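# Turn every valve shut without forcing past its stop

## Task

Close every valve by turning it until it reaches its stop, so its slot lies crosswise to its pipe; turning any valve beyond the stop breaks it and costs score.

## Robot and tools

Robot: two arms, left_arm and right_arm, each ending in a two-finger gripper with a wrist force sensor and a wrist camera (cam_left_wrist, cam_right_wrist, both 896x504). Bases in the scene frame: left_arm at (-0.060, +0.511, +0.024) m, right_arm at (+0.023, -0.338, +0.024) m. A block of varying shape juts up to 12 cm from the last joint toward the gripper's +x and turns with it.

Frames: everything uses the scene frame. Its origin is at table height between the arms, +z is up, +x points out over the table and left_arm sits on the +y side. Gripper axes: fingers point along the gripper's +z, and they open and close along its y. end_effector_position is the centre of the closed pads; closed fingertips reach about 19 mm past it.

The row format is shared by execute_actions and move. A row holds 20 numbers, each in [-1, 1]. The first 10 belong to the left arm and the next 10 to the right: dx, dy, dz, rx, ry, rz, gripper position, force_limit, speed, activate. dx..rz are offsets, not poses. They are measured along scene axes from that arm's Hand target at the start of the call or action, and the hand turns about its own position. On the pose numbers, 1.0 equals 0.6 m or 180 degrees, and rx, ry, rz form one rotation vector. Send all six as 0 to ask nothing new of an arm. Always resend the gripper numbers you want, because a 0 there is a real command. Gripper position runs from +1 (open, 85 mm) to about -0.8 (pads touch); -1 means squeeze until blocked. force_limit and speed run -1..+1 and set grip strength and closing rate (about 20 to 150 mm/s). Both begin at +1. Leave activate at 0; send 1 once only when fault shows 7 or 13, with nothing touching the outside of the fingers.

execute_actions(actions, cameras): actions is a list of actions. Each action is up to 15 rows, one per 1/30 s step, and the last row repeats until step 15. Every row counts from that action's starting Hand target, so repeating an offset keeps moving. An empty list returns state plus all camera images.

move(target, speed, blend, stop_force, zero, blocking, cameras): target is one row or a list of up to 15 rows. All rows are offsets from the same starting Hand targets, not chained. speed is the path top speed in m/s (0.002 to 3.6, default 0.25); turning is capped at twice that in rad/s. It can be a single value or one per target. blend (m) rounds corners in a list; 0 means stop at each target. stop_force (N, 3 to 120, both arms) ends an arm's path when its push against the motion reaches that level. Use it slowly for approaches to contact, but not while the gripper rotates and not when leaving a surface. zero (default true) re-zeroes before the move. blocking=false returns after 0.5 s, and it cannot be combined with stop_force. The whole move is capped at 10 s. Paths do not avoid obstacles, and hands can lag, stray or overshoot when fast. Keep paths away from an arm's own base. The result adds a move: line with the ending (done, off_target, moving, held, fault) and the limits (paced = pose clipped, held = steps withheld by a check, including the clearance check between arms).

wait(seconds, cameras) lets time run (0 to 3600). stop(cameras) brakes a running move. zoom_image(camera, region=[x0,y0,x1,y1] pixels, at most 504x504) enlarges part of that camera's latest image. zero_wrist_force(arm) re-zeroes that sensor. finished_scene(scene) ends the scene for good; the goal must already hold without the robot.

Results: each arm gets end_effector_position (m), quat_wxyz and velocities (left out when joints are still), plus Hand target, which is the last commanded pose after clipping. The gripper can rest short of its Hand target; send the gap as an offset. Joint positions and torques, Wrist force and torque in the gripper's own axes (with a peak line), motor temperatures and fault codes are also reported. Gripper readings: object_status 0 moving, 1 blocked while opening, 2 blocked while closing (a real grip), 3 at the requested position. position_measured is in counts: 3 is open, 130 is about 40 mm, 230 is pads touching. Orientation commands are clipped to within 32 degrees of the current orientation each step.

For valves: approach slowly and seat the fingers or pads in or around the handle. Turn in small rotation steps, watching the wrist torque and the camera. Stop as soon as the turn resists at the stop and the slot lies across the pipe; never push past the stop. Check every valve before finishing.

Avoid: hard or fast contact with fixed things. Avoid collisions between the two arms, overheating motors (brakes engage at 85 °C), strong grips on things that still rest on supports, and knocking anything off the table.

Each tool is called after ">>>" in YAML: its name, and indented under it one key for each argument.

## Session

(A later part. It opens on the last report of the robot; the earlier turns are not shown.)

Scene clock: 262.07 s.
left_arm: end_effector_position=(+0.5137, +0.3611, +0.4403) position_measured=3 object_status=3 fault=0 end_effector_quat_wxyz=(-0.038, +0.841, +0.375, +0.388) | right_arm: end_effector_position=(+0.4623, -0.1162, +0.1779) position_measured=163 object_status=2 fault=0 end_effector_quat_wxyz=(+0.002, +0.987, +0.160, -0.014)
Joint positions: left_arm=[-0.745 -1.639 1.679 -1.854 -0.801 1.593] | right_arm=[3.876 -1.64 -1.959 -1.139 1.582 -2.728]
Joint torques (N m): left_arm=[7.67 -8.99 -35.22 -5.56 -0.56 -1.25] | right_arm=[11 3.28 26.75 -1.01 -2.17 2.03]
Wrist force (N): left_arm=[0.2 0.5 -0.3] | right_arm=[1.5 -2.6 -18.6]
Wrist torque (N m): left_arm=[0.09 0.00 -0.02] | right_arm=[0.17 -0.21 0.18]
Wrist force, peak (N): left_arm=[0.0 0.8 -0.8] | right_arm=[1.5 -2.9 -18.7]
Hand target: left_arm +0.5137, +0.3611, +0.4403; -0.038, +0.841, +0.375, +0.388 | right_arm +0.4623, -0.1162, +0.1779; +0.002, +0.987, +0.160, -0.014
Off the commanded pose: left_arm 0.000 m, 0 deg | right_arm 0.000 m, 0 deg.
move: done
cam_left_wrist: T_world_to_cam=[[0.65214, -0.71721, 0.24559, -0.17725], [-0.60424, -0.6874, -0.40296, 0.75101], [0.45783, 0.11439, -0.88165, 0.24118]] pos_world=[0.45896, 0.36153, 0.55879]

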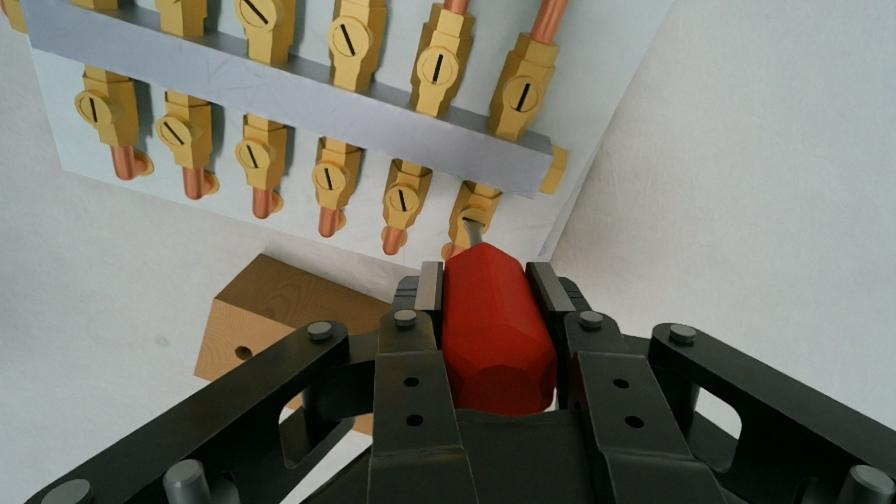

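>>> move:
  target: [0,0,0, 0,0,0, 1,1,1,0, 0,0,0.015,0,0,0,-1,-0.5,-1,0]
  cameras: ["cam_left_wrist"]
  speed: 0.1

>>> zoom_image:
  camera: "cam_left_wrist"
  region: [430, 160, 510, 240]

Scene clock: 263.43 s.
left_arm: end_effector_position=(+0.5137, +0.3611, +0.4403) position_measured=3 object_status=3 fault=0 end_effector_quat_wxyz=(-0.038, +0.841, +0.375, +0.388) | right_arm: end_effector_position=(+0.4624, -0.1162, +0.1870) position_measured=163 object_status=2 fault=0 end_effector_quat_wxyz=(+0.002, +0.987, +0.160, -0.014)
Joint positions: left_arm=[-0.745 -1.639 1.679 -1.854 -0.801 1.593] | right_arm=[3.876 -1.63 -1.944 -1.164 1.582 -2.728]
Joint torques (N m): left_arm=[7.49 -8.62 -35.17 -5.66 -0.51 -1.19] | right_arm=[-5.66 10.2 7.22 4.84 1.77 -1.62]
Wrist force (N): left_arm=[0.1 0.3 -0.6] | right_arm=[1.5 -0.7 -0.2]
Wrist torque (N m): left_arm=[0.04 0.02 -0.02] | right_arm=[-0.10 -0.21 0.08]
Wrist force, peak (N): left_arm=[0.0 0.9 -0.7] | right_arm=[1.6 -2.8 -18.7]
Hand target: left_arm +0.5137, +0.3611, +0.4403; -0.038, +0.841, +0.375, +0.388 | right_arm +0.4623, -0.1162, +0.1869; +0.002, +0.987, +0.160, -0.014
Off the commanded pose: left_arm 0.000 m, 0 deg | right_arm 0.000 m, 0 deg.
move: done
cam_left_wrist: T_world_to_cam=[[0.65214, -0.71721, 0.24559, -0.17725], [-0.60424, -0.6874, -0.40296, 0.75101], [0.45783, 0.11439, -0.88165, 0.24118]] pos_world=[0.45896, 0.36153, 0.55879]

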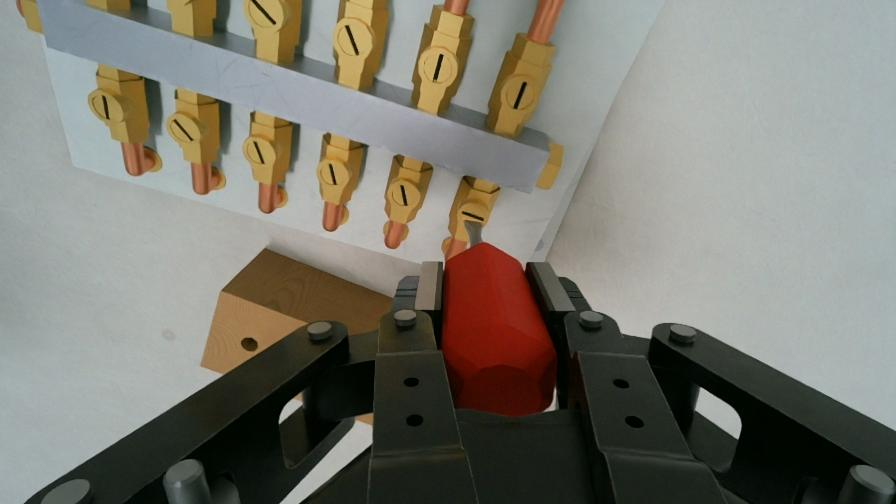

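Scaled by 6.300 from the camera's image (finer frame: 1280x720).

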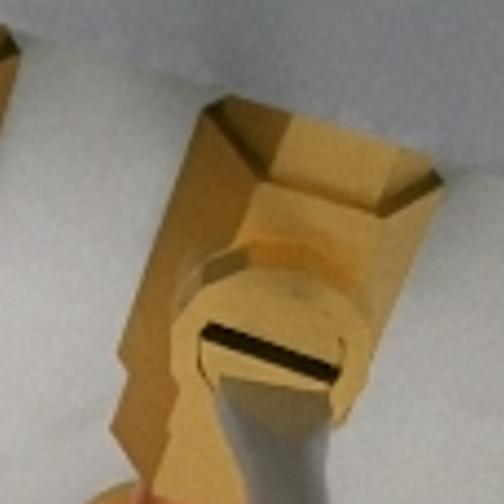

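>>> move:
  target: [0,0,0, 0,0,0, 1,1,1,0, 0.0025,-0.0011,-0.0083,0,0,-0.058,-1,-0.5,-1,0]
  cameras: ["cam_left_wrist"]
  speed: 0.05

>>> zoom_image:
  camera: "cam_left_wrist"
  region: [450, 190, 500, 240]

Scene clock: 268.53 s.
left_arm: end_effector_position=(+0.5137, +0.3611, +0.4403) position_measured=3 object_status=3 fault=0 end_effector_quat_wxyz=(-0.038, +0.841, +0.375, +0.388) | right_arm: end_effector_position=(+0.4638, -0.1169, +0.1819) position_measured=163 object_status=2 fault=0 end_effector_quat_wxyz=(+0.001, +0.997, +0.070, -0.014) end_effector_velocity=(+0.000, +0.000, +0.000) end_effector_angular_velocity=(-0.001, +0.000, +0.004)
Joint positions: left_arm=[-0.745 -1.639 1.679 -1.854 -0.801 1.593] | right_arm=[3.87 -1.638 -1.951 -1.147 1.587 -2.552]
Joint velocities: left_arm=[within noise] | right_arm=[0 -0.001 0 0 -0.001 -0.005]
Joint torques (N m): left_arm=[7.5 -8.47 -35.33 -5.64 -0.49 -1.24] | right_arm=[-7.61 13.27 9.76 4.53 1.49 -1.9]
Wrist force (N): left_arm=[0.2 0.1 -0.2] | right_arm=[1.7 -1.2 0.2]
Wrist torque (N m): left_arm=[0.01 0.01 -0.03] | right_arm=[-0.17 -0.24 -0.04]
Wrist force, peak (N): left_arm=[0.1 1.1 -0.4] | right_arm=[1.9 -1.1 0.4]
Hand target: left_arm +0.5137, +0.3611, +0.4403; -0.038, +0.841, +0.375, +0.388 | right_arm +0.4638, -0.1169, +0.1819; +0.001, +0.997, +0.070, -0.014
Off the commanded pose: left_arm 0.000 m, 0 deg | right_arm 0.000 m, 0 deg.
move: done
cam_left_wrist: T_world_to_cam=[[0.65214, -0.71721, 0.24559, -0.17725], [-0.60424, -0.6874, -0.40296, 0.75101], [0.45783, 0.11439, -0.88165, 0.24118]] pos_world=[0.45896, 0.36153, 0.55879]

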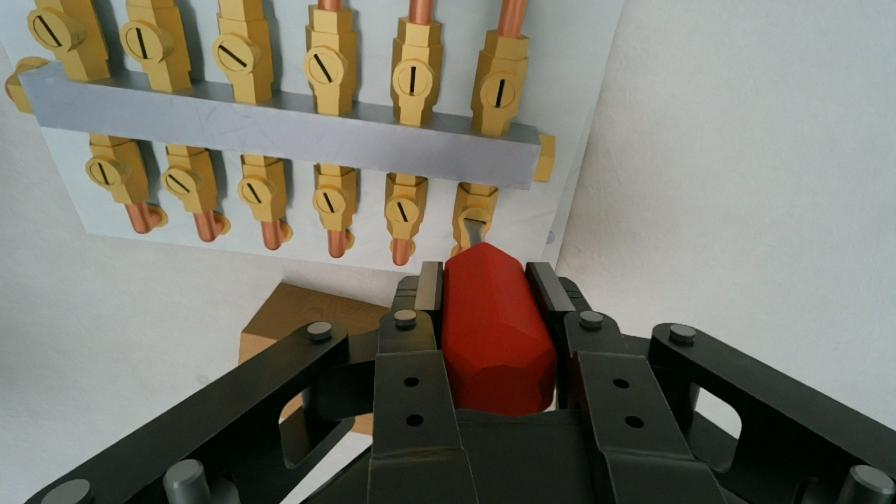

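Scaled by 10.080 from the camera's image (finer frame: 1280x720).

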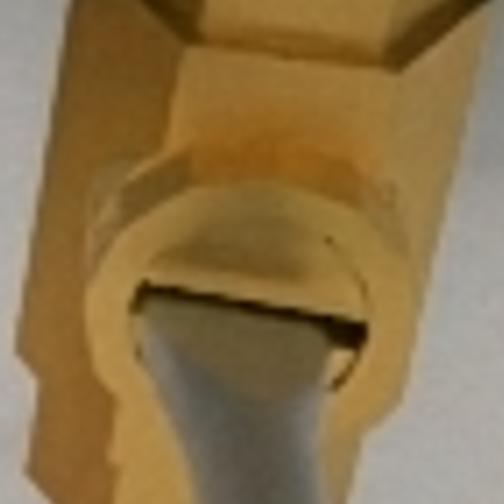

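>>> move:
  target: [0,0,0, 0,0,0, 1,1,1,0, 0.0042,-0.0095,0,0,0,0,-1,-0.5,-1,0]
  cameras: ["cam_left_wrist"]
  speed: 0.02

>>> zoom_image:
  camera: "cam_left_wrist"
  region: [450, 190, 500, 240]

Scene clock: 270.10 s.
left_arm: end_effector_position=(+0.5137, +0.3611, +0.4403) position_measured=3 object_status=3 fault=0 end_effector_quat_wxyz=(-0.038, +0.841, +0.375, +0.388) | right_arm: end_effector_position=(+0.4664, -0.1228, +0.1819) position_measured=163 object_status=2 fault=0 end_effector_quat_wxyz=(+0.001, +0.997, +0.070, -0.014)
Joint positions: left_arm=[-0.745 -1.639 1.679 -1.854 -0.801 1.593] | right_arm=[3.858 -1.637 -1.951 -1.147 1.586 -2.564]
Joint torques (N m): left_arm=[7.31 -8.84 -34.84 -5.69 -0.48 -1.2] | right_arm=[14.91 47.58 7.82 0.24 -1.8 2.14]
Wrist force (N): left_arm=[0.2 0.4 -0.6] | right_arm=[1.5 -0.8 0.1]
Wrist torque (N m): left_arm=[0.05 0.00 -0.03] | right_arm=[-0.11 -0.22 -0.04]
Wrist force, peak (N): left_arm=[0.2 0.8 -0.5] | right_arm=[1.7 -1.4 0.2]
Hand target: left_arm +0.5137, +0.3611, +0.4403; -0.038, +0.841, +0.375, +0.388 | right_arm +0.4663, -0.1226, +0.1819; +0.001, +0.997, +0.070, -0.014
Off the commanded pose: left_arm 0.000 m, 0 deg | right_arm 0.000 m, 0 deg.
move: done
cam_left_wrist: T_world_to_cam=[[0.65214, -0.71721, 0.24559, -0.17725], [-0.60424, -0.6874, -0.40296, 0.75101], [0.45783, 0.11439, -0.88165, 0.24118]] pos_world=[0.45896, 0.36153, 0.55879]

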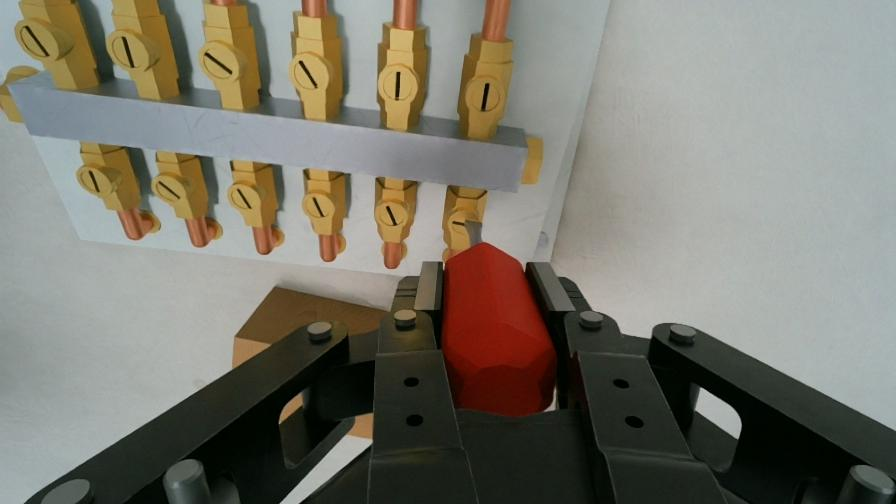

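Scaled by 10.080 from the camera's image (finer frame: 1280x720).

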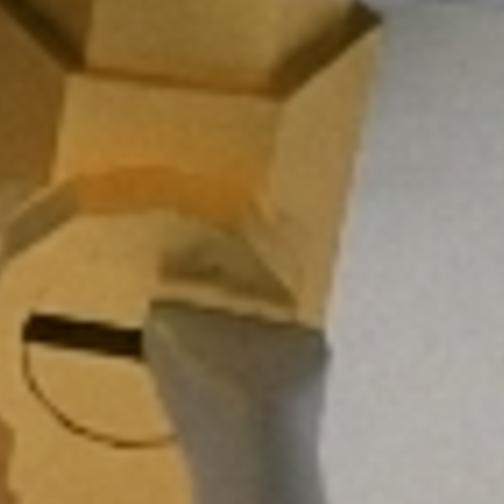

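>>> move:
  target: [0,0,0, 0,0,0, 1,1,1,0, -0.0079,0.01375,0,0,0,0,-1,-0.5,-1,0]
  cameras: ["cam_left_wrist"]
  speed: 0.02

>>> zoom_image:
  camera: "cam_left_wrist"
  region: [450, 190, 500, 240]

Scene clock: 271.93 s.
left_arm: end_effector_position=(+0.5137, +0.3611, +0.4403) position_measured=3 object_status=3 fault=0 end_effector_quat_wxyz=(-0.038, +0.841, +0.375, +0.388) | right_arm: end_effector_position=(+0.4615, -0.1142, +0.1819) position_measured=163 object_status=2 fault=0 end_effector_quat_wxyz=(+0.001, +0.997, +0.070, -0.014)
Joint positions: left_arm=[-0.745 -1.639 1.679 -1.854 -0.801 1.593] | right_arm=[3.878 -1.636 -1.953 -1.147 1.587 -2.544]
Joint torques (N m): left_arm=[7.4 -8.36 -35.22 -5.52 -0.47 -1.23] | right_arm=[-11.21 45.66 9.41 5.95 1.71 -1.84]
Wrist force (N): left_arm=[0.2 0.5 -0.8] | right_arm=[1.7 -0.8 0.0]
Wrist torque (N m): left_arm=[0.09 0.01 -0.02] | right_arm=[-0.12 -0.25 -0.04]
Wrist force, peak (N): left_arm=[-0.2 0.6 -0.8] | right_arm=[2.1 0.5 0.2]
Hand target: left_arm +0.5137, +0.3611, +0.4403; -0.038, +0.841, +0.375, +0.388 | right_arm +0.4616, -0.1144, +0.1819; +0.001, +0.997, +0.070, -0.014
Off the commanded pose: left_arm 0.000 m, 0 deg | right_arm 0.000 m, 0 deg.
move: done
cam_left_wrist: T_world_to_cam=[[0.65214, -0.71721, 0.24559, -0.17725], [-0.60424, -0.6874, -0.40296, 0.75101], [0.45783, 0.11439, -0.88165, 0.24118]] pos_world=[0.45896, 0.36153, 0.55879]

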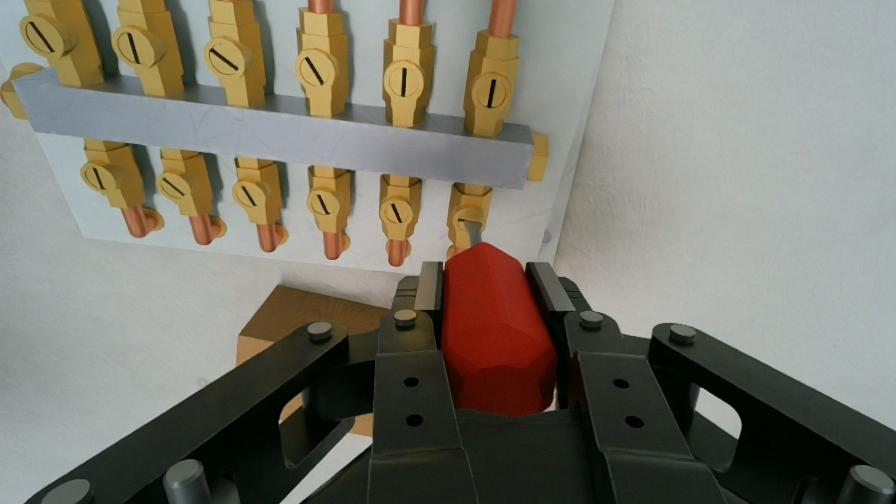

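Scaled by 10.080 from the camera's image (finer frame: 1280x720).

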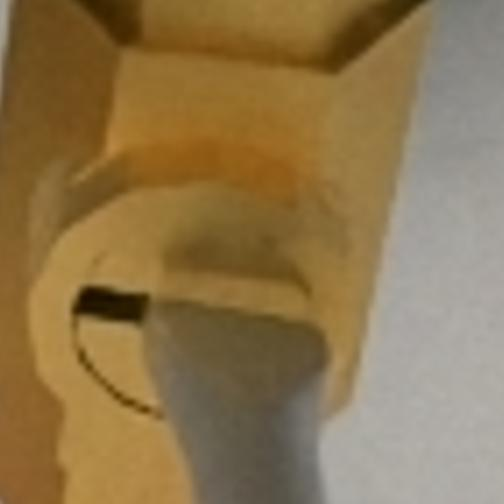

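>>> move:
  target: [0,0,0, 0,0,0, 1,1,1,0, -0.0017,0.0036,0,0,0,0,-1,-0.5,-1,0]
  cameras: ["cam_left_wrist"]
  speed: 0.02

>>> zoom_image:
  camera: "cam_left_wrist"
  region: [450, 190, 500, 240]

Scene clock: 273.13 s.
left_arm: end_effector_position=(+0.5137, +0.3611, +0.4403) position_measured=3 object_status=3 fault=0 end_effector_quat_wxyz=(-0.038, +0.841, +0.375, +0.388) | right_arm: end_effector_position=(+0.4605, -0.1121, +0.1819) position_measured=163 object_status=2 fault=0 end_effector_quat_wxyz=(+0.001, +0.997, +0.070, -0.014)
Joint positions: left_arm=[-0.745 -1.639 1.679 -1.854 -0.801 1.593] | right_arm=[3.882 -1.636 -1.953 -1.147 1.587 -2.54]
Joint torques (N m): left_arm=[7.47 -8.88 -34.92 -5.6 -0.46 -1.14] | right_arm=[-10.25 10.03 38.16 5.98 2.04 -2.03]
Wrist force (N): left_arm=[0.2 0.3 -0.1] | right_arm=[1.8 -0.9 0.1]
Wrist torque (N m): left_arm=[0.04 0.02 -0.02] | right_arm=[-0.13 -0.26 -0.04]
Wrist force, peak (N): left_arm=[0.0 0.7 -0.5] | right_arm=[2.2 0.5 -0.1]
Hand target: left_arm +0.5137, +0.3611, +0.4403; -0.038, +0.841, +0.375, +0.388 | right_arm +0.4606, -0.1122, +0.1819; +0.001, +0.997, +0.070, -0.014
Off the commanded pose: left_arm 0.000 m, 0 deg | right_arm 0.000 m, 0 deg.
move: done
cam_left_wrist: T_world_to_cam=[[0.65214, -0.71721, 0.24559, -0.17725], [-0.60424, -0.6874, -0.40296, 0.75101], [0.45783, 0.11439, -0.88165, 0.24118]] pos_world=[0.45896, 0.36153, 0.55879]

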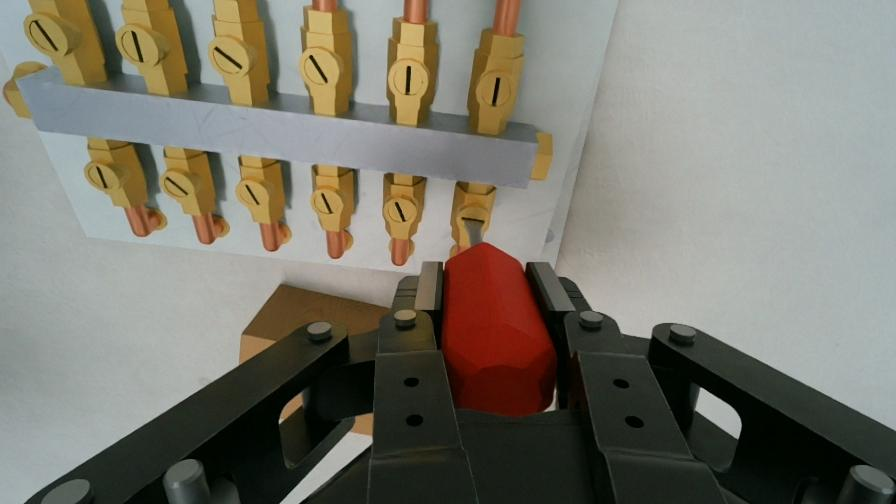

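Scaled by 10.080 from the camera's image (finer frame: 1280x720).

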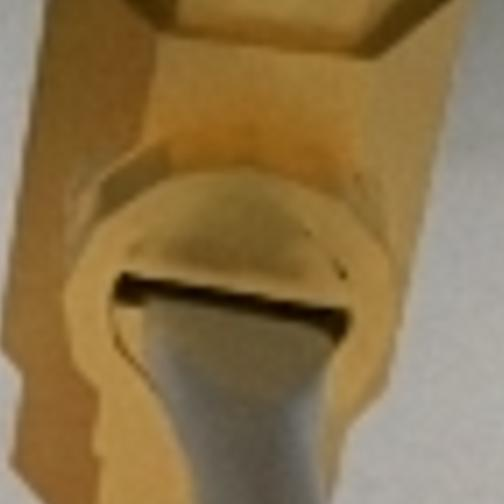

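>>> move:
  target: [0,0,0, 0,0,0, 1,1,1,0, 0.0006,0.0002,0,0,0,0,-1,-0.5,-1,0]
  cameras: []
  speed: 0.02

>>> move:
  target: [0,0,0, 0,0,0, 1,1,1,0, 0,0,-0.01,0,0,0.00,-1,-0.5,-1,0]
  cameras: ["cam_left_wrist"]
  speed: 0.01
  stop_force: 15

>>> zoom_image:
  camera: "cam_left_wrist"
  region: [450, 190, 500, 240]

Scene clock: 274.47 s.
left_arm: end_effector_position=(+0.5137, +0.3611, +0.4403) position_measured=3 object_status=3 fault=0 end_effector_quat_wxyz=(-0.038, +0.841, +0.375, +0.388) | right_arm: end_effector_position=(+0.4610, -0.1120, +0.1819) position_measured=163 object_status=2 fault=0 end_effector_quat_wxyz=(+0.001, +0.997, +0.070, -0.014)
Joint positions: left_arm=[-0.745 -1.639 1.679 -1.854 -0.801 1.593] | right_arm=[3.882 -1.637 -1.952 -1.147 1.587 -2.54]
Joint torques (N m): left_arm=[7.24 -8.79 -35.63 -5.64 -0.61 -1.15] | right_arm=[-5.96 22.94 25.39 2.77 1.71 -1.04]
Wrist force (N): left_arm=[0.1 0.5 -0.6] | right_arm=[1.5 -0.7 -0.1]
Wrist torque (N m): left_arm=[0.09 0.01 -0.03] | right_arm=[-0.09 -0.22 -0.03]
Wrist force, peak (N): left_arm=[-0.4 0.9 -0.4] | right_arm=[1.9 -0.9 -0.2]
Hand target: left_arm +0.5137, +0.3611, +0.4403; -0.038, +0.841, +0.375, +0.388 | right_arm +0.4609, -0.1121, +0.1819; +0.001, +0.997, +0.070, -0.014
Off the commanded pose: left_arm 0.000 m, 0 deg | right_arm 0.000 m, 0 deg.
move: done

Scene clock: 275.93 s.
left_arm: end_effector_position=(+0.5137, +0.3611, +0.4403) position_measured=3 object_status=3 fault=0 end_effector_quat_wxyz=(-0.038, +0.841, +0.375, +0.388) | right_arm: end_effector_position=(+0.4610, -0.1121, +0.1787) position_measured=163 object_status=2 fault=0 end_effector_quat_wxyz=(+0.001, +0.997, +0.070, -0.014)
Joint positions: left_arm=[-0.745 -1.639 1.679 -1.854 -0.801 1.593] | right_arm=[3.882 -1.64 -1.957 -1.138 1.587 -2.54]
Joint torques (N m): left_arm=[7.14 -8.26 -35.11 -5.64 -0.6 -1.13] | right_arm=[-3.47 38.51 29.96 -0.64 1.5 0.14]
Wrist force (N): left_arm=[-0.1 0.0 -0.2] | right_arm=[0.6 -0.9 -14.2]
Wrist torque (N m): left_arm=[0.01 0.04 -0.03] | right_arm=[-0.04 -0.34 -0.05]
Wrist force, peak (N): left_arm=[0.3 0.7 -0.7] | right_arm=[-1.5 2.0 -24.7]
Hand target: left_arm +0.5137, +0.3611, +0.4403; -0.038, +0.841, +0.375, +0.388 | right_arm +0.4610, -0.1121, +0.1787; +0.001, +0.997, +0.070, -0.014 (not the last commanded pose)
Off the commanded pose: left_arm 0.000 m, 0 deg | right_arm 0.003 m, 0 deg.
move: contact (right_arm)
cam_left_wrist: T_world_to_cam=[[0.65214, -0.71721, 0.24559, -0.17725], [-0.60424, -0.6874, -0.40296, 0.75101], [0.45783, 0.11439, -0.88165, 0.24118]] pos_world=[0.45896, 0.36153, 0.55879]

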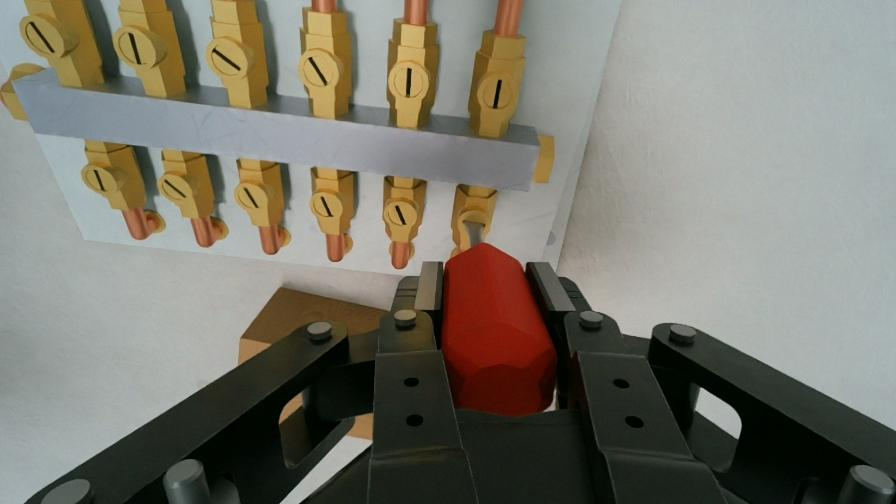

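Scaled by 10.080 from the camera's image (finer frame: 1280x720).

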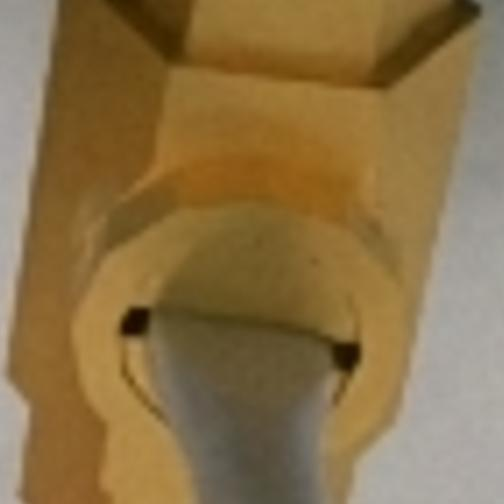

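>>> move:
  target: [0,0,0, 0,0,0, 1,1,1,0, -0.0001,0.0004,-0.0005,0,0,0.0333,-1,-0.5,-1,0]
  cameras: []
  speed: 0.1

>>> move:
  target: [0,0,0, 0,0,0, 1,1,1,0, -0.0001,0.0003,0,0,0,0.0167,-1,-0.5,-1,0]
  cameras: ["cam_left_wrist"]
  speed: 0.1

>>> zoom_image:
  camera: "cam_left_wrist"
  region: [450, 190, 500, 240]

Scene clock: 277.70 s.
left_arm: end_effector_position=(+0.5137, +0.3611, +0.4403) position_measured=3 object_status=3 fault=0 end_effector_quat_wxyz=(-0.038, +0.841, +0.375, +0.388) | right_arm: end_effector_position=(+0.4609, -0.1118, +0.1784) position_measured=163 object_status=2 fault=0 end_effector_quat_wxyz=(+0.002, +0.992, +0.122, -0.014)
Joint positions: left_arm=[-0.745 -1.639 1.679 -1.854 -0.801 1.593] | right_arm=[3.884 -1.641 -1.957 -1.139 1.584 -2.643]
Joint torques (N m): left_arm=[7.63 -8.51 -34.95 -5.71 -0.54 -1.19] | right_arm=[11.79 3.01 26.12 -0.41 -0.08 1.07]
Wrist force (N): left_arm=[0.3 0.5 -0.4] | right_arm=[1.5 0.8 -18.9]
Wrist torque (N m): left_arm=[0.08 -0.02 -0.03] | right_arm=[-0.24 -0.26 0.10]
Wrist force, peak (N): left_arm=[-0.4 0.8 -0.5] | right_arm=[1.5 0.8 -18.9]
Hand target: left_arm +0.5137, +0.3611, +0.4403; -0.038, +0.841, +0.375, +0.388 | right_arm +0.4609, -0.1118, +0.1784; +0.002, +0.992, +0.122, -0.014
Off the commanded pose: left_arm 0.000 m, 0 deg | right_arm 0.000 m, 0 deg.
move: done

Scene clock: 278.33 s.
left_arm: end_effector_position=(+0.5137, +0.3611, +0.4403) position_measured=3 object_status=3 fault=0 end_effector_quat_wxyz=(-0.038, +0.841, +0.375, +0.388) | right_arm: end_effector_position=(+0.4608, -0.1116, +0.1784) position_measured=163 object_status=2 fault=0 end_effector_quat_wxyz=(+0.002, +0.989, +0.148, -0.014)
Joint positions: left_arm=[-0.745 -1.639 1.679 -1.854 -0.801 1.593] | right_arm=[3.885 -1.641 -1.956 -1.14 1.583 -2.694]
Joint torques (N m): left_arm=[7.34 -8.68 -34.93 -5.58 -0.54 -1.1] | right_arm=[13.58 3.94 28.77 -0.21 -0.57 1.95]
Wrist force (N): left_arm=[0.2 0.4 -0.4] | right_arm=[0.6 0.7 -19.1]
Wrist torque (N m): left_arm=[0.07 -0.01 -0.03] | right_arm=[-0.35 -0.30 0.10]
Wrist force, peak (N): left_arm=[0.2 0.5 -0.6] | right_arm=[1.2 0.9 -19.3]
Hand target: left_arm +0.5137, +0.3611, +0.4403; -0.038, +0.841, +0.375, +0.388 | right_arm +0.4608, -0.1116, +0.1784; +0.002, +0.989, +0.148, -0.014
Off the commanded pose: left_arm 0.000 m, 0 deg | right_arm 0.000 m, 0 deg.
move: done
cam_left_wrist: T_world_to_cam=[[0.65214, -0.71721, 0.24559, -0.17725], [-0.60424, -0.6874, -0.40296, 0.75101], [0.45783, 0.11439, -0.88165, 0.24118]] pos_world=[0.45896, 0.36153, 0.55879]

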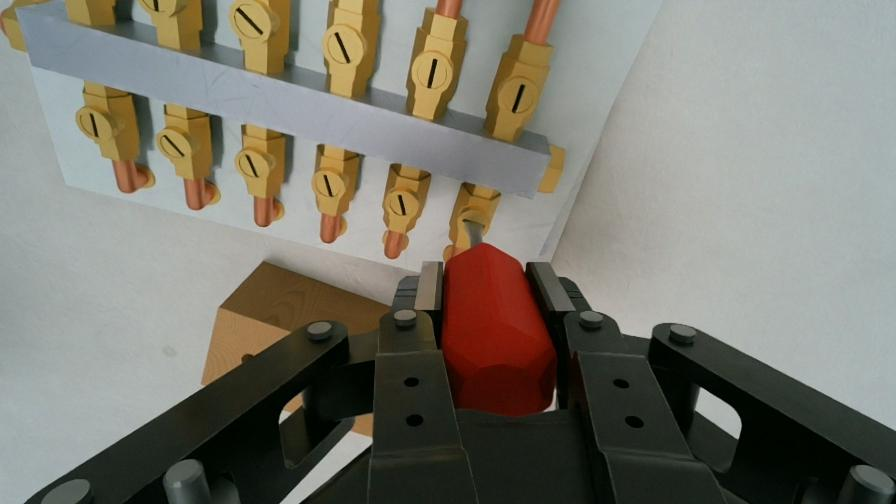

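Scaled by 10.080 from the camera's image (finer frame: 1280x720).

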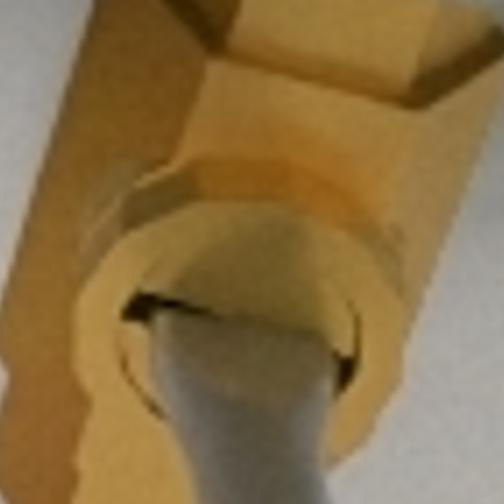

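>>> move:
  target: [0,0,0, 0,0,0, 1,1,1,0, 0,0,0,0,0,0,-0.98,0.5,-1,0]
  cameras: []

>>> move:
  target: [0,0,0, 0,0,0, 1,1,1,0, 0,0,0,0,0,-0.045,-0.98,0.5,-1,0]
  cameras: ["cam_left_wrist"]
  speed: 0.05

>>> zoom_image:
  camera: "cam_left_wrist"
  region: [450, 190, 500, 240]

Scene clock: 281.23 s.
left_arm: end_effector_position=(+0.5137, +0.3611, +0.4403) position_measured=3 object_status=3 fault=0 end_effector_quat_wxyz=(-0.038, +0.841, +0.375, +0.388) | right_arm: end_effector_position=(+0.4608, -0.1116, +0.1784) position_measured=164 object_status=2 fault=0 end_effector_quat_wxyz=(+0.002, +0.989, +0.148, -0.014)
Joint positions: left_arm=[-0.745 -1.639 1.679 -1.854 -0.801 1.593] | right_arm=[3.885 -1.641 -1.956 -1.14 1.583 -2.694]
Joint torques (N m): left_arm=[7.78 -8.36 -35.03 -5.59 -0.5 -1.18] | right_arm=[-9.84 6.27 25.24 3.73 2.07 -1.8]
Wrist force (N): left_arm=[0.1 0.6 -0.4] | right_arm=[-0.4 1.1 -23.3]
Wrist torque (N m): left_arm=[0.10 0.00 -0.02] | right_arm=[-0.42 -0.41 0.10]
Wrist force, peak (N): left_arm=[0.2 0.5 -0.9] | right_arm=[-0.6 1.3 -23.4]
Hand target: left_arm +0.5137, +0.3611, +0.4403; -0.038, +0.841, +0.375, +0.388 | right_arm +0.4608, -0.1116, +0.1784; +0.002, +0.989, +0.148, -0.014
Off the commanded pose: left_arm 0.000 m, 0 deg | right_arm 0.000 m, 0 deg.
move: done

Scene clock: 282.97 s.
left_arm: end_effector_position=(+0.5137, +0.3611, +0.4403) position_measured=3 object_status=3 fault=0 end_effector_quat_wxyz=(-0.038, +0.841, +0.375, +0.388) | right_arm: end_effector_position=(+0.4608, -0.1116, +0.1784) position_measured=164 object_status=2 fault=0 end_effector_quat_wxyz=(+0.001, +0.997, +0.077, -0.014) end_effector_velocity=(+0.000, +0.000, +0.001) end_effector_angular_velocity=(+0.002, -0.001, +0.005)
Joint positions: left_arm=[-0.745 -1.639 1.679 -1.854 -0.801 1.593] | right_arm=[3.883 -1.641 -1.957 -1.138 1.587 -2.555]
Joint velocities: left_arm=[within noise] | right_arm=[0 0.002 0 0 0 -0.005]
Joint torques (N m): left_arm=[7.18 -8.29 -35.51 -5.65 -0.59 -1.18] | right_arm=[-9.05 47.77 7.67 5.62 1.42 -1.96]
Wrist force (N): left_arm=[-0.2 0.5 -0.4] | right_arm=[1.6 -1.1 0.1]
Wrist torque (N m): left_arm=[0.09 0.05 -0.02] | right_arm=[-0.15 -0.26 -0.04]
Wrist force, peak (N): left_arm=[-0.2 0.8 -0.4] | right_arm=[-2.8 2.5 -26.2]
Hand target: left_arm +0.5137, +0.3611, +0.4403; -0.038, +0.841, +0.375, +0.388 | right_arm +0.4608, -0.1116, +0.1784; +0.001, +0.997, +0.077, -0.014
Off the commanded pose: left_arm 0.000 m, 0 deg | right_arm 0.000 m, 0 deg.
move: done
cam_left_wrist: T_world_to_cam=[[0.65214, -0.71721, 0.24559, -0.17725], [-0.60424, -0.6874, -0.40296, 0.75101], [0.45783, 0.11439, -0.88165, 0.24118]] pos_world=[0.45896, 0.36153, 0.55879]

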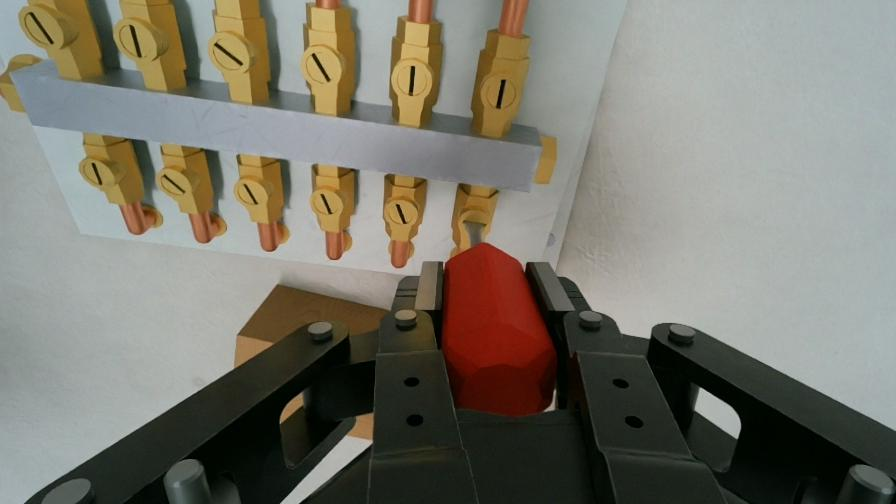

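Scaled by 10.080 from the camera's image (finer frame: 1280x720).

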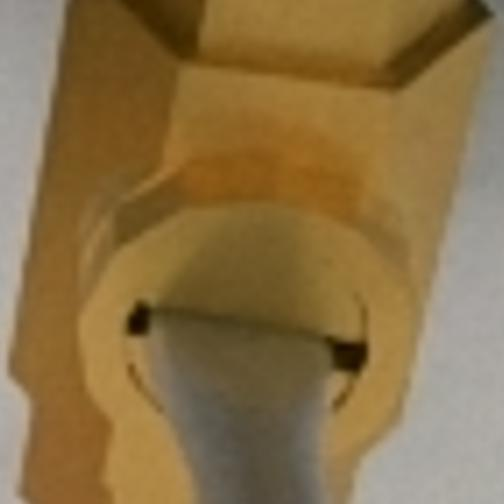

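>>> move:
  target: [0,0,0, 0,0,0, 1,1,1,0, 0,0,-0.006,0,0,0.00,-0.98,0.5,-1,0]
  cameras: []
  speed: 0.01
  stop_force: 12

>>> move:
  target: [0,0,0, 0,0,0, 1,1,1,0, -0.0001,0.0003,0,0,0,0.0278,-0.98,0.5,-1,0]
  cameras: []
  speed: 0.1

>>> move:
  target: [0,0,0, 0,0,0, 1,1,1,0, -0.0001,0.0003,0,0,0,0.0222,-0.98,0.5,-1,0]
  cameras: ["cam_left_wrist"]
  speed: 0.1

>>> zoom_image:
  camera: "cam_left_wrist"
  region: [450, 190, 500, 240]

Scene clock: 285.23 s.
left_arm: end_effector_position=(+0.5137, +0.3611, +0.4403) position_measured=3 object_status=3 fault=0 end_effector_quat_wxyz=(-0.038, +0.841, +0.375, +0.388) | right_arm: end_effector_position=(+0.4609, -0.1116, +0.1775) position_measured=164 object_status=2 fault=0 end_effector_quat_wxyz=(+0.001, +0.997, +0.077, -0.014)
Joint positions: left_arm=[-0.745 -1.639 1.679 -1.854 -0.801 1.593] | right_arm=[3.883 -1.642 -1.959 -1.134 1.587 -2.555]
Joint torques (N m): left_arm=[6.84 -9.37 -34.69 -5.6 -0.49 -1.22] | right_arm=[-2.24 41.03 33.81 0.22 -1.69 -2.08]
Wrist force (N): left_arm=[0.1 0.5 -0.4] | right_arm=[-1.2 -0.9 -9.2]
Wrist torque (N m): left_arm=[0.08 0.02 -0.03] | right_arm=[-0.16 -0.41 0.05]
Wrist force, peak (N): left_arm=[0.2 0.6 -0.9] | right_arm=[-3.4 3.0 -20.0]
Hand target: left_arm +0.5137, +0.3611, +0.4403; -0.038, +0.841, +0.375, +0.388 | right_arm +0.4609, -0.1116, +0.1775; +0.001, +0.997, +0.077, -0.014 (not the last commanded pose)
Off the commanded pose: left_arm 0.000 m, 0 deg | right_arm 0.003 m, 0 deg.
move: contact (right_arm)

Scene clock: 286.10 s.
left_arm: end_effector_position=(+0.5137, +0.3611, +0.4403) position_measured=3 object_status=3 fault=0 end_effector_quat_wxyz=(-0.038, +0.841, +0.375, +0.388) | right_arm: end_effector_position=(+0.4608, -0.1115, +0.1775) position_measured=164 object_status=2 fault=0 end_effector_quat_wxyz=(+0.001, +0.993, +0.121, -0.014)
Joint positions: left_arm=[-0.745 -1.639 1.679 -1.854 -0.801 1.593] | right_arm=[3.884 -1.642 -1.958 -1.136 1.585 -2.641]
Joint torques (N m): left_arm=[7.44 -8.91 -34.89 -5.56 -0.52 -1.27] | right_arm=[10.5 7.26 33.97 0.26 -0.16 1.08]
Wrist force (N): left_arm=[0.1 0.7 -0.3] | right_arm=[1.7 -2.0 -5.3]
Wrist torque (N m): left_arm=[0.12 0.01 -0.02] | right_arm=[-0.07 -0.18 0.64]
Wrist force, peak (N): left_arm=[0.2 0.6 -0.7] | right_arm=[-0.9 -0.8 -9.1]
Hand target: left_arm +0.5137, +0.3611, +0.4403; -0.038, +0.841, +0.375, +0.388 | right_arm +0.4608, -0.1115, +0.1775; +0.001, +0.993, +0.121, -0.014
Off the commanded pose: left_arm 0.000 m, 0 deg | right_arm 0.000 m, 0 deg.
move: done

Scene clock: 286.80 s.
left_arm: end_effector_position=(+0.5137, +0.3611, +0.4403) position_measured=3 object_status=3 fault=0 end_effector_quat_wxyz=(-0.038, +0.841, +0.375, +0.388) | right_arm: end_effector_position=(+0.4607, -0.1113, +0.1775) position_measured=164 object_status=2 fault=0 end_effector_quat_wxyz=(+0.002, +0.988, +0.155, -0.014)
Joint positions: left_arm=[-0.745 -1.639 1.679 -1.854 -0.801 1.593] | right_arm=[3.886 -1.643 -1.958 -1.137 1.583 -2.709]
Joint torques (N m): left_arm=[7.16 -8.93 -35.02 -5.62 -0.58 -1.05] | right_arm=[16.04 7.55 33.51 0.59 -0.48 1.09]
Wrist force (N): left_arm=[0.0 0.6 -0.1] | right_arm=[0.5 -0.1 -7.9]
Wrist torque (N m): left_arm=[0.10 0.03 -0.03] | right_arm=[-0.35 -0.12 1.62]
Wrist force, peak (N): left_arm=[0.0 0.6 -0.7] | right_arm=[0.5 0.0 -8.1]
Hand target: left_arm +0.5137, +0.3611, +0.4403; -0.038, +0.841, +0.375, +0.388 | right_arm +0.4607, -0.1113, +0.1775; +0.002, +0.988, +0.155, -0.014
Off the commanded pose: left_arm 0.000 m, 0 deg | right_arm 0.000 m, 0 deg.
move: done
cam_left_wrist: T_world_to_cam=[[0.65214, -0.71721, 0.24559, -0.17725], [-0.60424, -0.6874, -0.40296, 0.75101], [0.45783, 0.11439, -0.88165, 0.24118]] pos_world=[0.45896, 0.36153, 0.55879]

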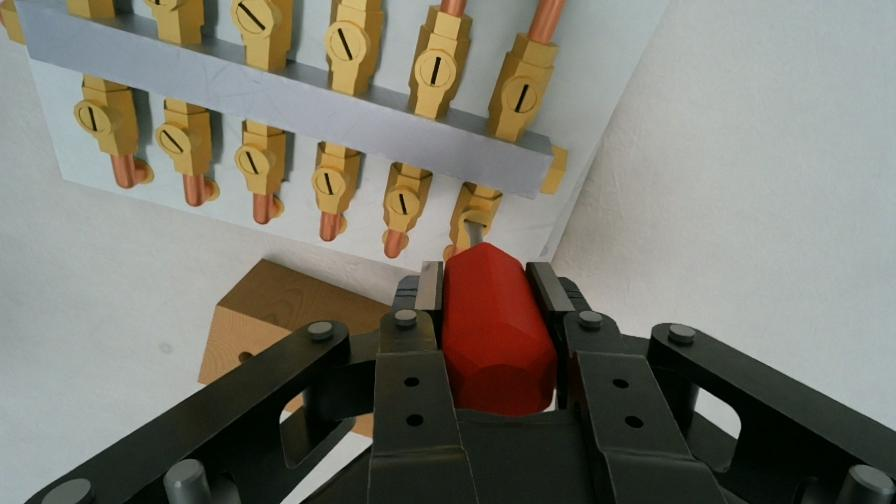

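Scaled by 10.080 from the camera's image (finer frame: 1280x720).

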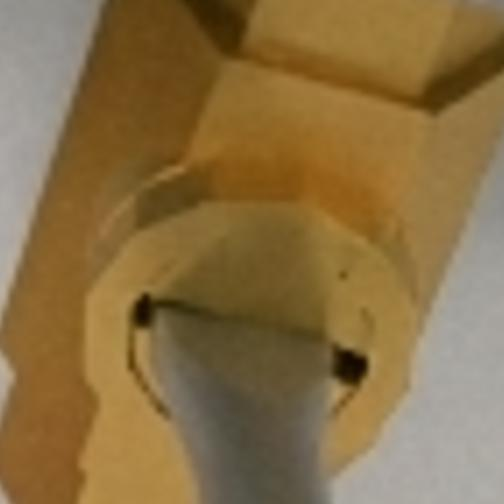

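>>> move:
  target:
    - [0,0,0, 0,0,0, 1,1,1,0, 0,0,0,0,0,-0.03,-0.98,0.5,-1,0]
    - [0,0,0, 0,0,0, 1,1,1,0, 0,0,0.03,0,0,-0.03,-0.98,0.5,-1,0]
    - [0,0,0, 0,0,0, 1,1,1,0, -0.003,0.056,0.03,0,0,-0.41,-0.98,0.5,-1,0]
    - [0,0,0, 0,0,0, 1,1,1,0, -0.0030,0.058,0.0075,0,0,-0.41,-0.98,0.5,-1,0]
  cameras: ["cam_left_wrist"]
  speed: 0.12

>>> zoom_image:
  camera: "cam_left_wrist"
  region: [450, 190, 500, 240]

Scene clock: 295.90 s.
left_arm: end_effector_position=(+0.5137, +0.3611, +0.4403) position_measured=3 object_status=3 fault=0 end_effector_quat_wxyz=(-0.038, +0.841, +0.375, +0.388) | right_arm: end_effector_position=(+0.4588, -0.0765, +0.1818) position_measured=164 object_status=2 fault=0 end_effector_quat_wxyz=(-0.006, +0.883, -0.469, -0.012)
Joint positions: left_arm=[-0.745 -1.639 1.679 -1.854 -0.801 1.593] | right_arm=[3.932 -1.661 -1.934 -1.112 1.598 -1.375]
Joint torques (N m): left_arm=[7.2 -8.3 -35.15 -5.68 -0.53 -1.2] | right_arm=[-2.35 46.14 33.4 1.48 -1.42 1.31]
Wrist force (N): left_arm=[0.0 0.6 -0.4] | right_arm=[2.5 -2.4 -4.1]
Wrist torque (N m): left_arm=[0.10 0.03 -0.03] | right_arm=[0.14 -0.39 -0.04]
Wrist force, peak (N): left_arm=[0.8 0.6 -0.6] | right_arm=[2.0 4.3 -26.6]
Hand target: left_arm +0.5137, +0.3611, +0.4403; -0.038, +0.841, +0.375, +0.388 | right_arm +0.4589, -0.0765, +0.1820; -0.007, +0.883, -0.469, -0.012
Off the commanded pose: left_arm 0.000 m, 0 deg | right_arm 0.000 m, 0 deg.
move: done
cam_left_wrist: T_world_to_cam=[[0.65214, -0.71721, 0.24559, -0.17725], [-0.60424, -0.6874, -0.40296, 0.75101], [0.45783, 0.11439, -0.88165, 0.24118]] pos_world=[0.45896, 0.36153, 0.55879]

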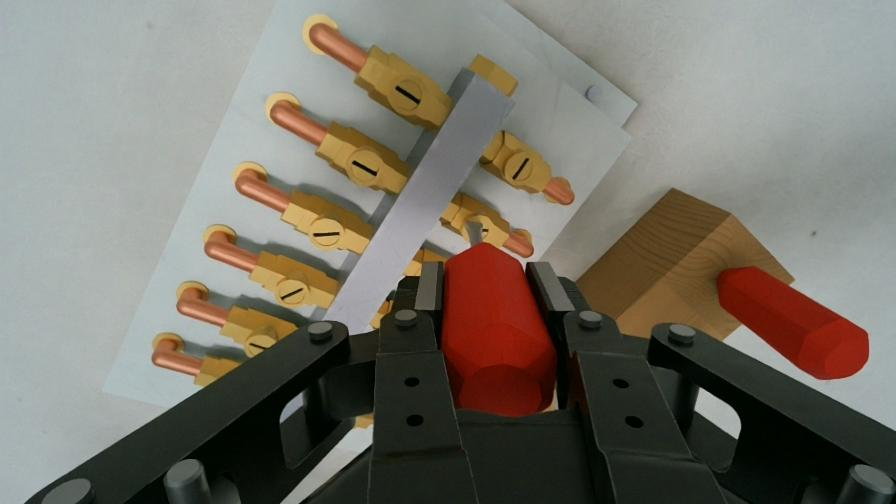

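Scaled by 10.080 from the camera's image (finer frame: 1280x720).

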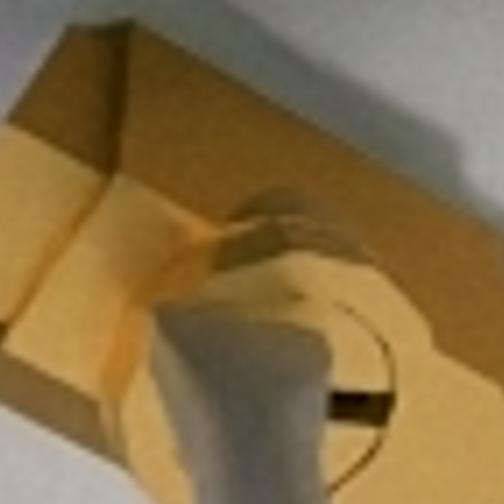

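>>> move:
  target:
    - [0,0,0, 0,0,0, 1,1,1,0, 0,0,0.004,0,0,0,-0.98,0.5,-1,0]
    - [0,0,0, 0,0,0, 1,1,1,0, -0.0070,0.0026,0.004,0,0,0,-0.98,0.5,-1,0]
  cameras: ["cam_left_wrist"]
  speed: 0.03

>>> zoom_image:
  camera: "cam_left_wrist"
  region: [450, 190, 500, 240]

Scene clock: 297.57 s.
left_arm: end_effector_position=(+0.5137, +0.3611, +0.4403) position_measured=3 object_status=3 fault=0 end_effector_quat_wxyz=(-0.038, +0.841, +0.375, +0.388) | right_arm: end_effector_position=(+0.4545, -0.0749, +0.1844) position_measured=164 object_status=2 fault=0 end_effector_quat_wxyz=(-0.007, +0.883, -0.469, -0.012) end_effector_velocity=(+0.001, -0.001, +0.000) end_effector_angular_velocity=(-0.001, +0.000, +0.003)
Joint positions: left_arm=[-0.745 -1.639 1.679 -1.854 -0.801 1.593] | right_arm=[3.94 -1.651 -1.937 -1.117 1.598 -1.366]
Joint velocities: left_arm=[within noise] | right_arm=[-0.002 -0.001 0 0 -0.001 -0.005]
Joint torques (N m): left_arm=[7.32 -8.79 -35.09 -5.65 -0.51 -1.17] | right_arm=[-10.26 10.81 36.24 5.7 -1.52 -2.03]
Wrist force (N): left_arm=[0.2 0.2 -0.2] | right_arm=[2.3 0.0 -0.5]
Wrist torque (N m): left_arm=[0.04 0.00 -0.03] | right_arm=[0.02 -0.35 -0.04]
Wrist force, peak (N): left_arm=[0.5 0.6 -0.8] | right_arm=[2.3 -2.0 -4.4]
Hand target: left_arm +0.5137, +0.3611, +0.4403; -0.038, +0.841, +0.375, +0.388 | right_arm +0.4547, -0.0749, +0.1844; -0.007, +0.883, -0.469, -0.012
Off the commanded pose: left_arm 0.000 m, 0 deg | right_arm 0.000 m, 0 deg.
move: done
cam_left_wrist: T_world_to_cam=[[0.65214, -0.71721, 0.24559, -0.17725], [-0.60424, -0.6874, -0.40296, 0.75101], [0.45783, 0.11439, -0.88165, 0.24118]] pos_world=[0.45896, 0.36153, 0.55879]

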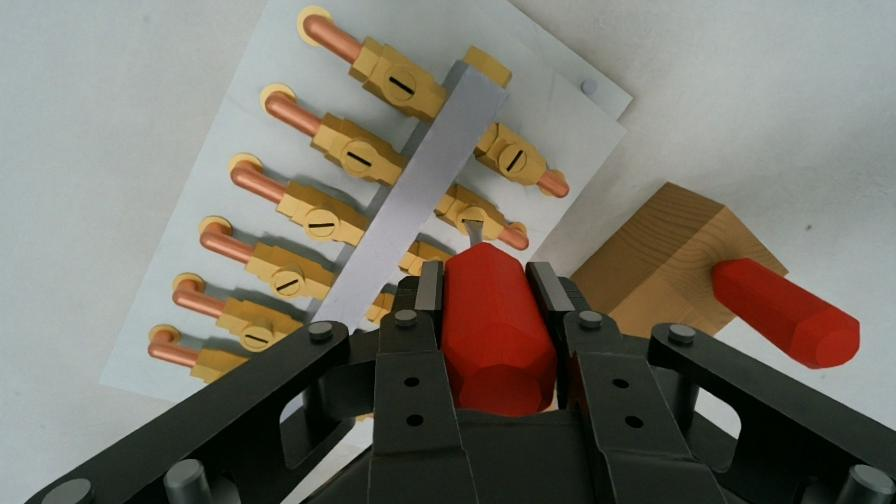

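Scaled by 10.080 from the camera's image (finer frame: 1280x720).

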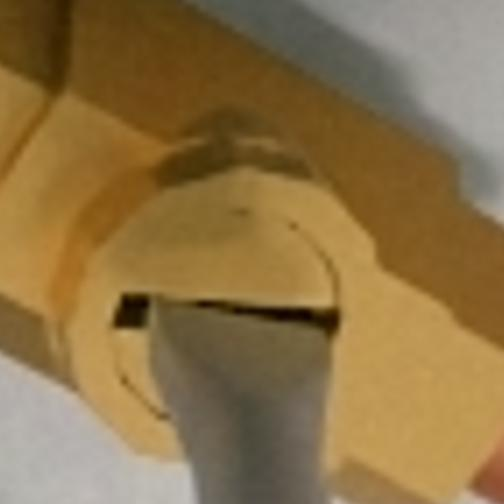

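>>> move:
  target: [0,0,0, 0,0,0, 1,1,1,0, 0.0000,0.0014,-0.0042,0,0,0.041,-0.98,0.5,-1,0]
  cameras: ["cam_left_wrist"]
  speed: 0.03

>>> zoom_image:
  camera: "cam_left_wrist"
  region: [450, 190, 500, 240]

Scene clock: 301.17 s.
left_arm: end_effector_position=(+0.5137, +0.3611, +0.4403) position_measured=3 object_status=3 fault=0 end_effector_quat_wxyz=(-0.038, +0.841, +0.375, +0.388) | right_arm: end_effector_position=(+0.4547, -0.0741, +0.1818) position_measured=164 object_status=2 fault=0 end_effector_quat_wxyz=(-0.006, +0.912, -0.411, -0.013) end_effector_velocity=(+0.000, +0.000, +0.000) end_effector_angular_velocity=(+0.000, -0.001, -0.005)
Joint positions: left_arm=[-0.745 -1.639 1.679 -1.854 -0.801 1.593] | right_arm=[3.941 -1.658 -1.937 -1.115 1.599 -1.495]
Joint velocities: left_arm=[within noise] | right_arm=[0 0.001 0 0 0 0.005]
Joint torques (N m): left_arm=[7.45 -8.78 -35.42 -5.52 -0.49 -1.11] | right_arm=[15.69 12.84 23.76 5.72 2.08 2.04]
Wrist force (N): left_arm=[0.1 0.3 -0.4] | right_arm=[2.0 -0.4 -0.7]
Wrist torque (N m): left_arm=[0.05 0.01 -0.02] | right_arm=[-0.03 -0.30 0.09]
Wrist force, peak (N): left_arm=[0.2 0.7 -0.8] | right_arm=[2.6 -0.4 -0.6]
Hand target: left_arm +0.5137, +0.3611, +0.4403; -0.038, +0.841, +0.375, +0.388 | right_arm +0.4547, -0.0741, +0.1818; -0.006, +0.912, -0.411, -0.013
Off the commanded pose: left_arm 0.000 m, 0 deg | right_arm 0.000 m, 0 deg.
move: done
cam_left_wrist: T_world_to_cam=[[0.65214, -0.71721, 0.24559, -0.17725], [-0.60424, -0.6874, -0.40296, 0.75101], [0.45783, 0.11439, -0.88165, 0.24118]] pos_world=[0.45896, 0.36153, 0.55879]

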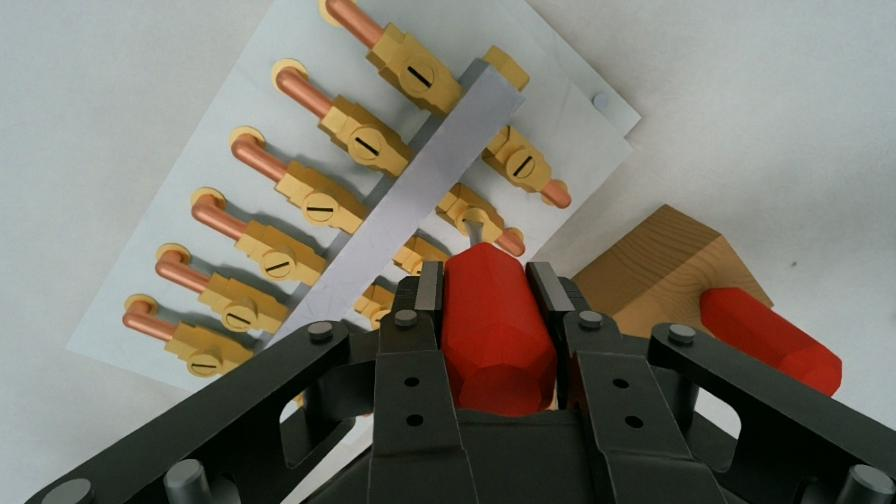

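Scaled by 10.080 from the camera's image (finer frame: 1280x720).

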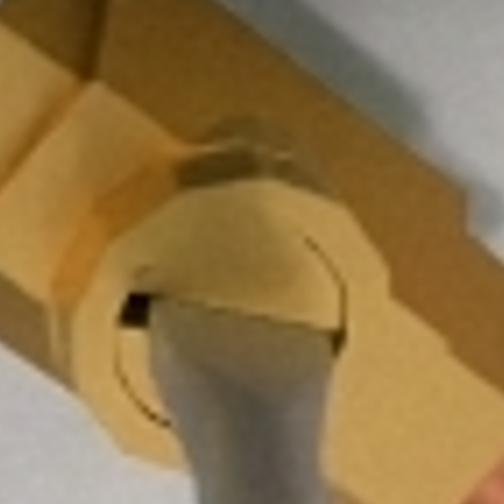

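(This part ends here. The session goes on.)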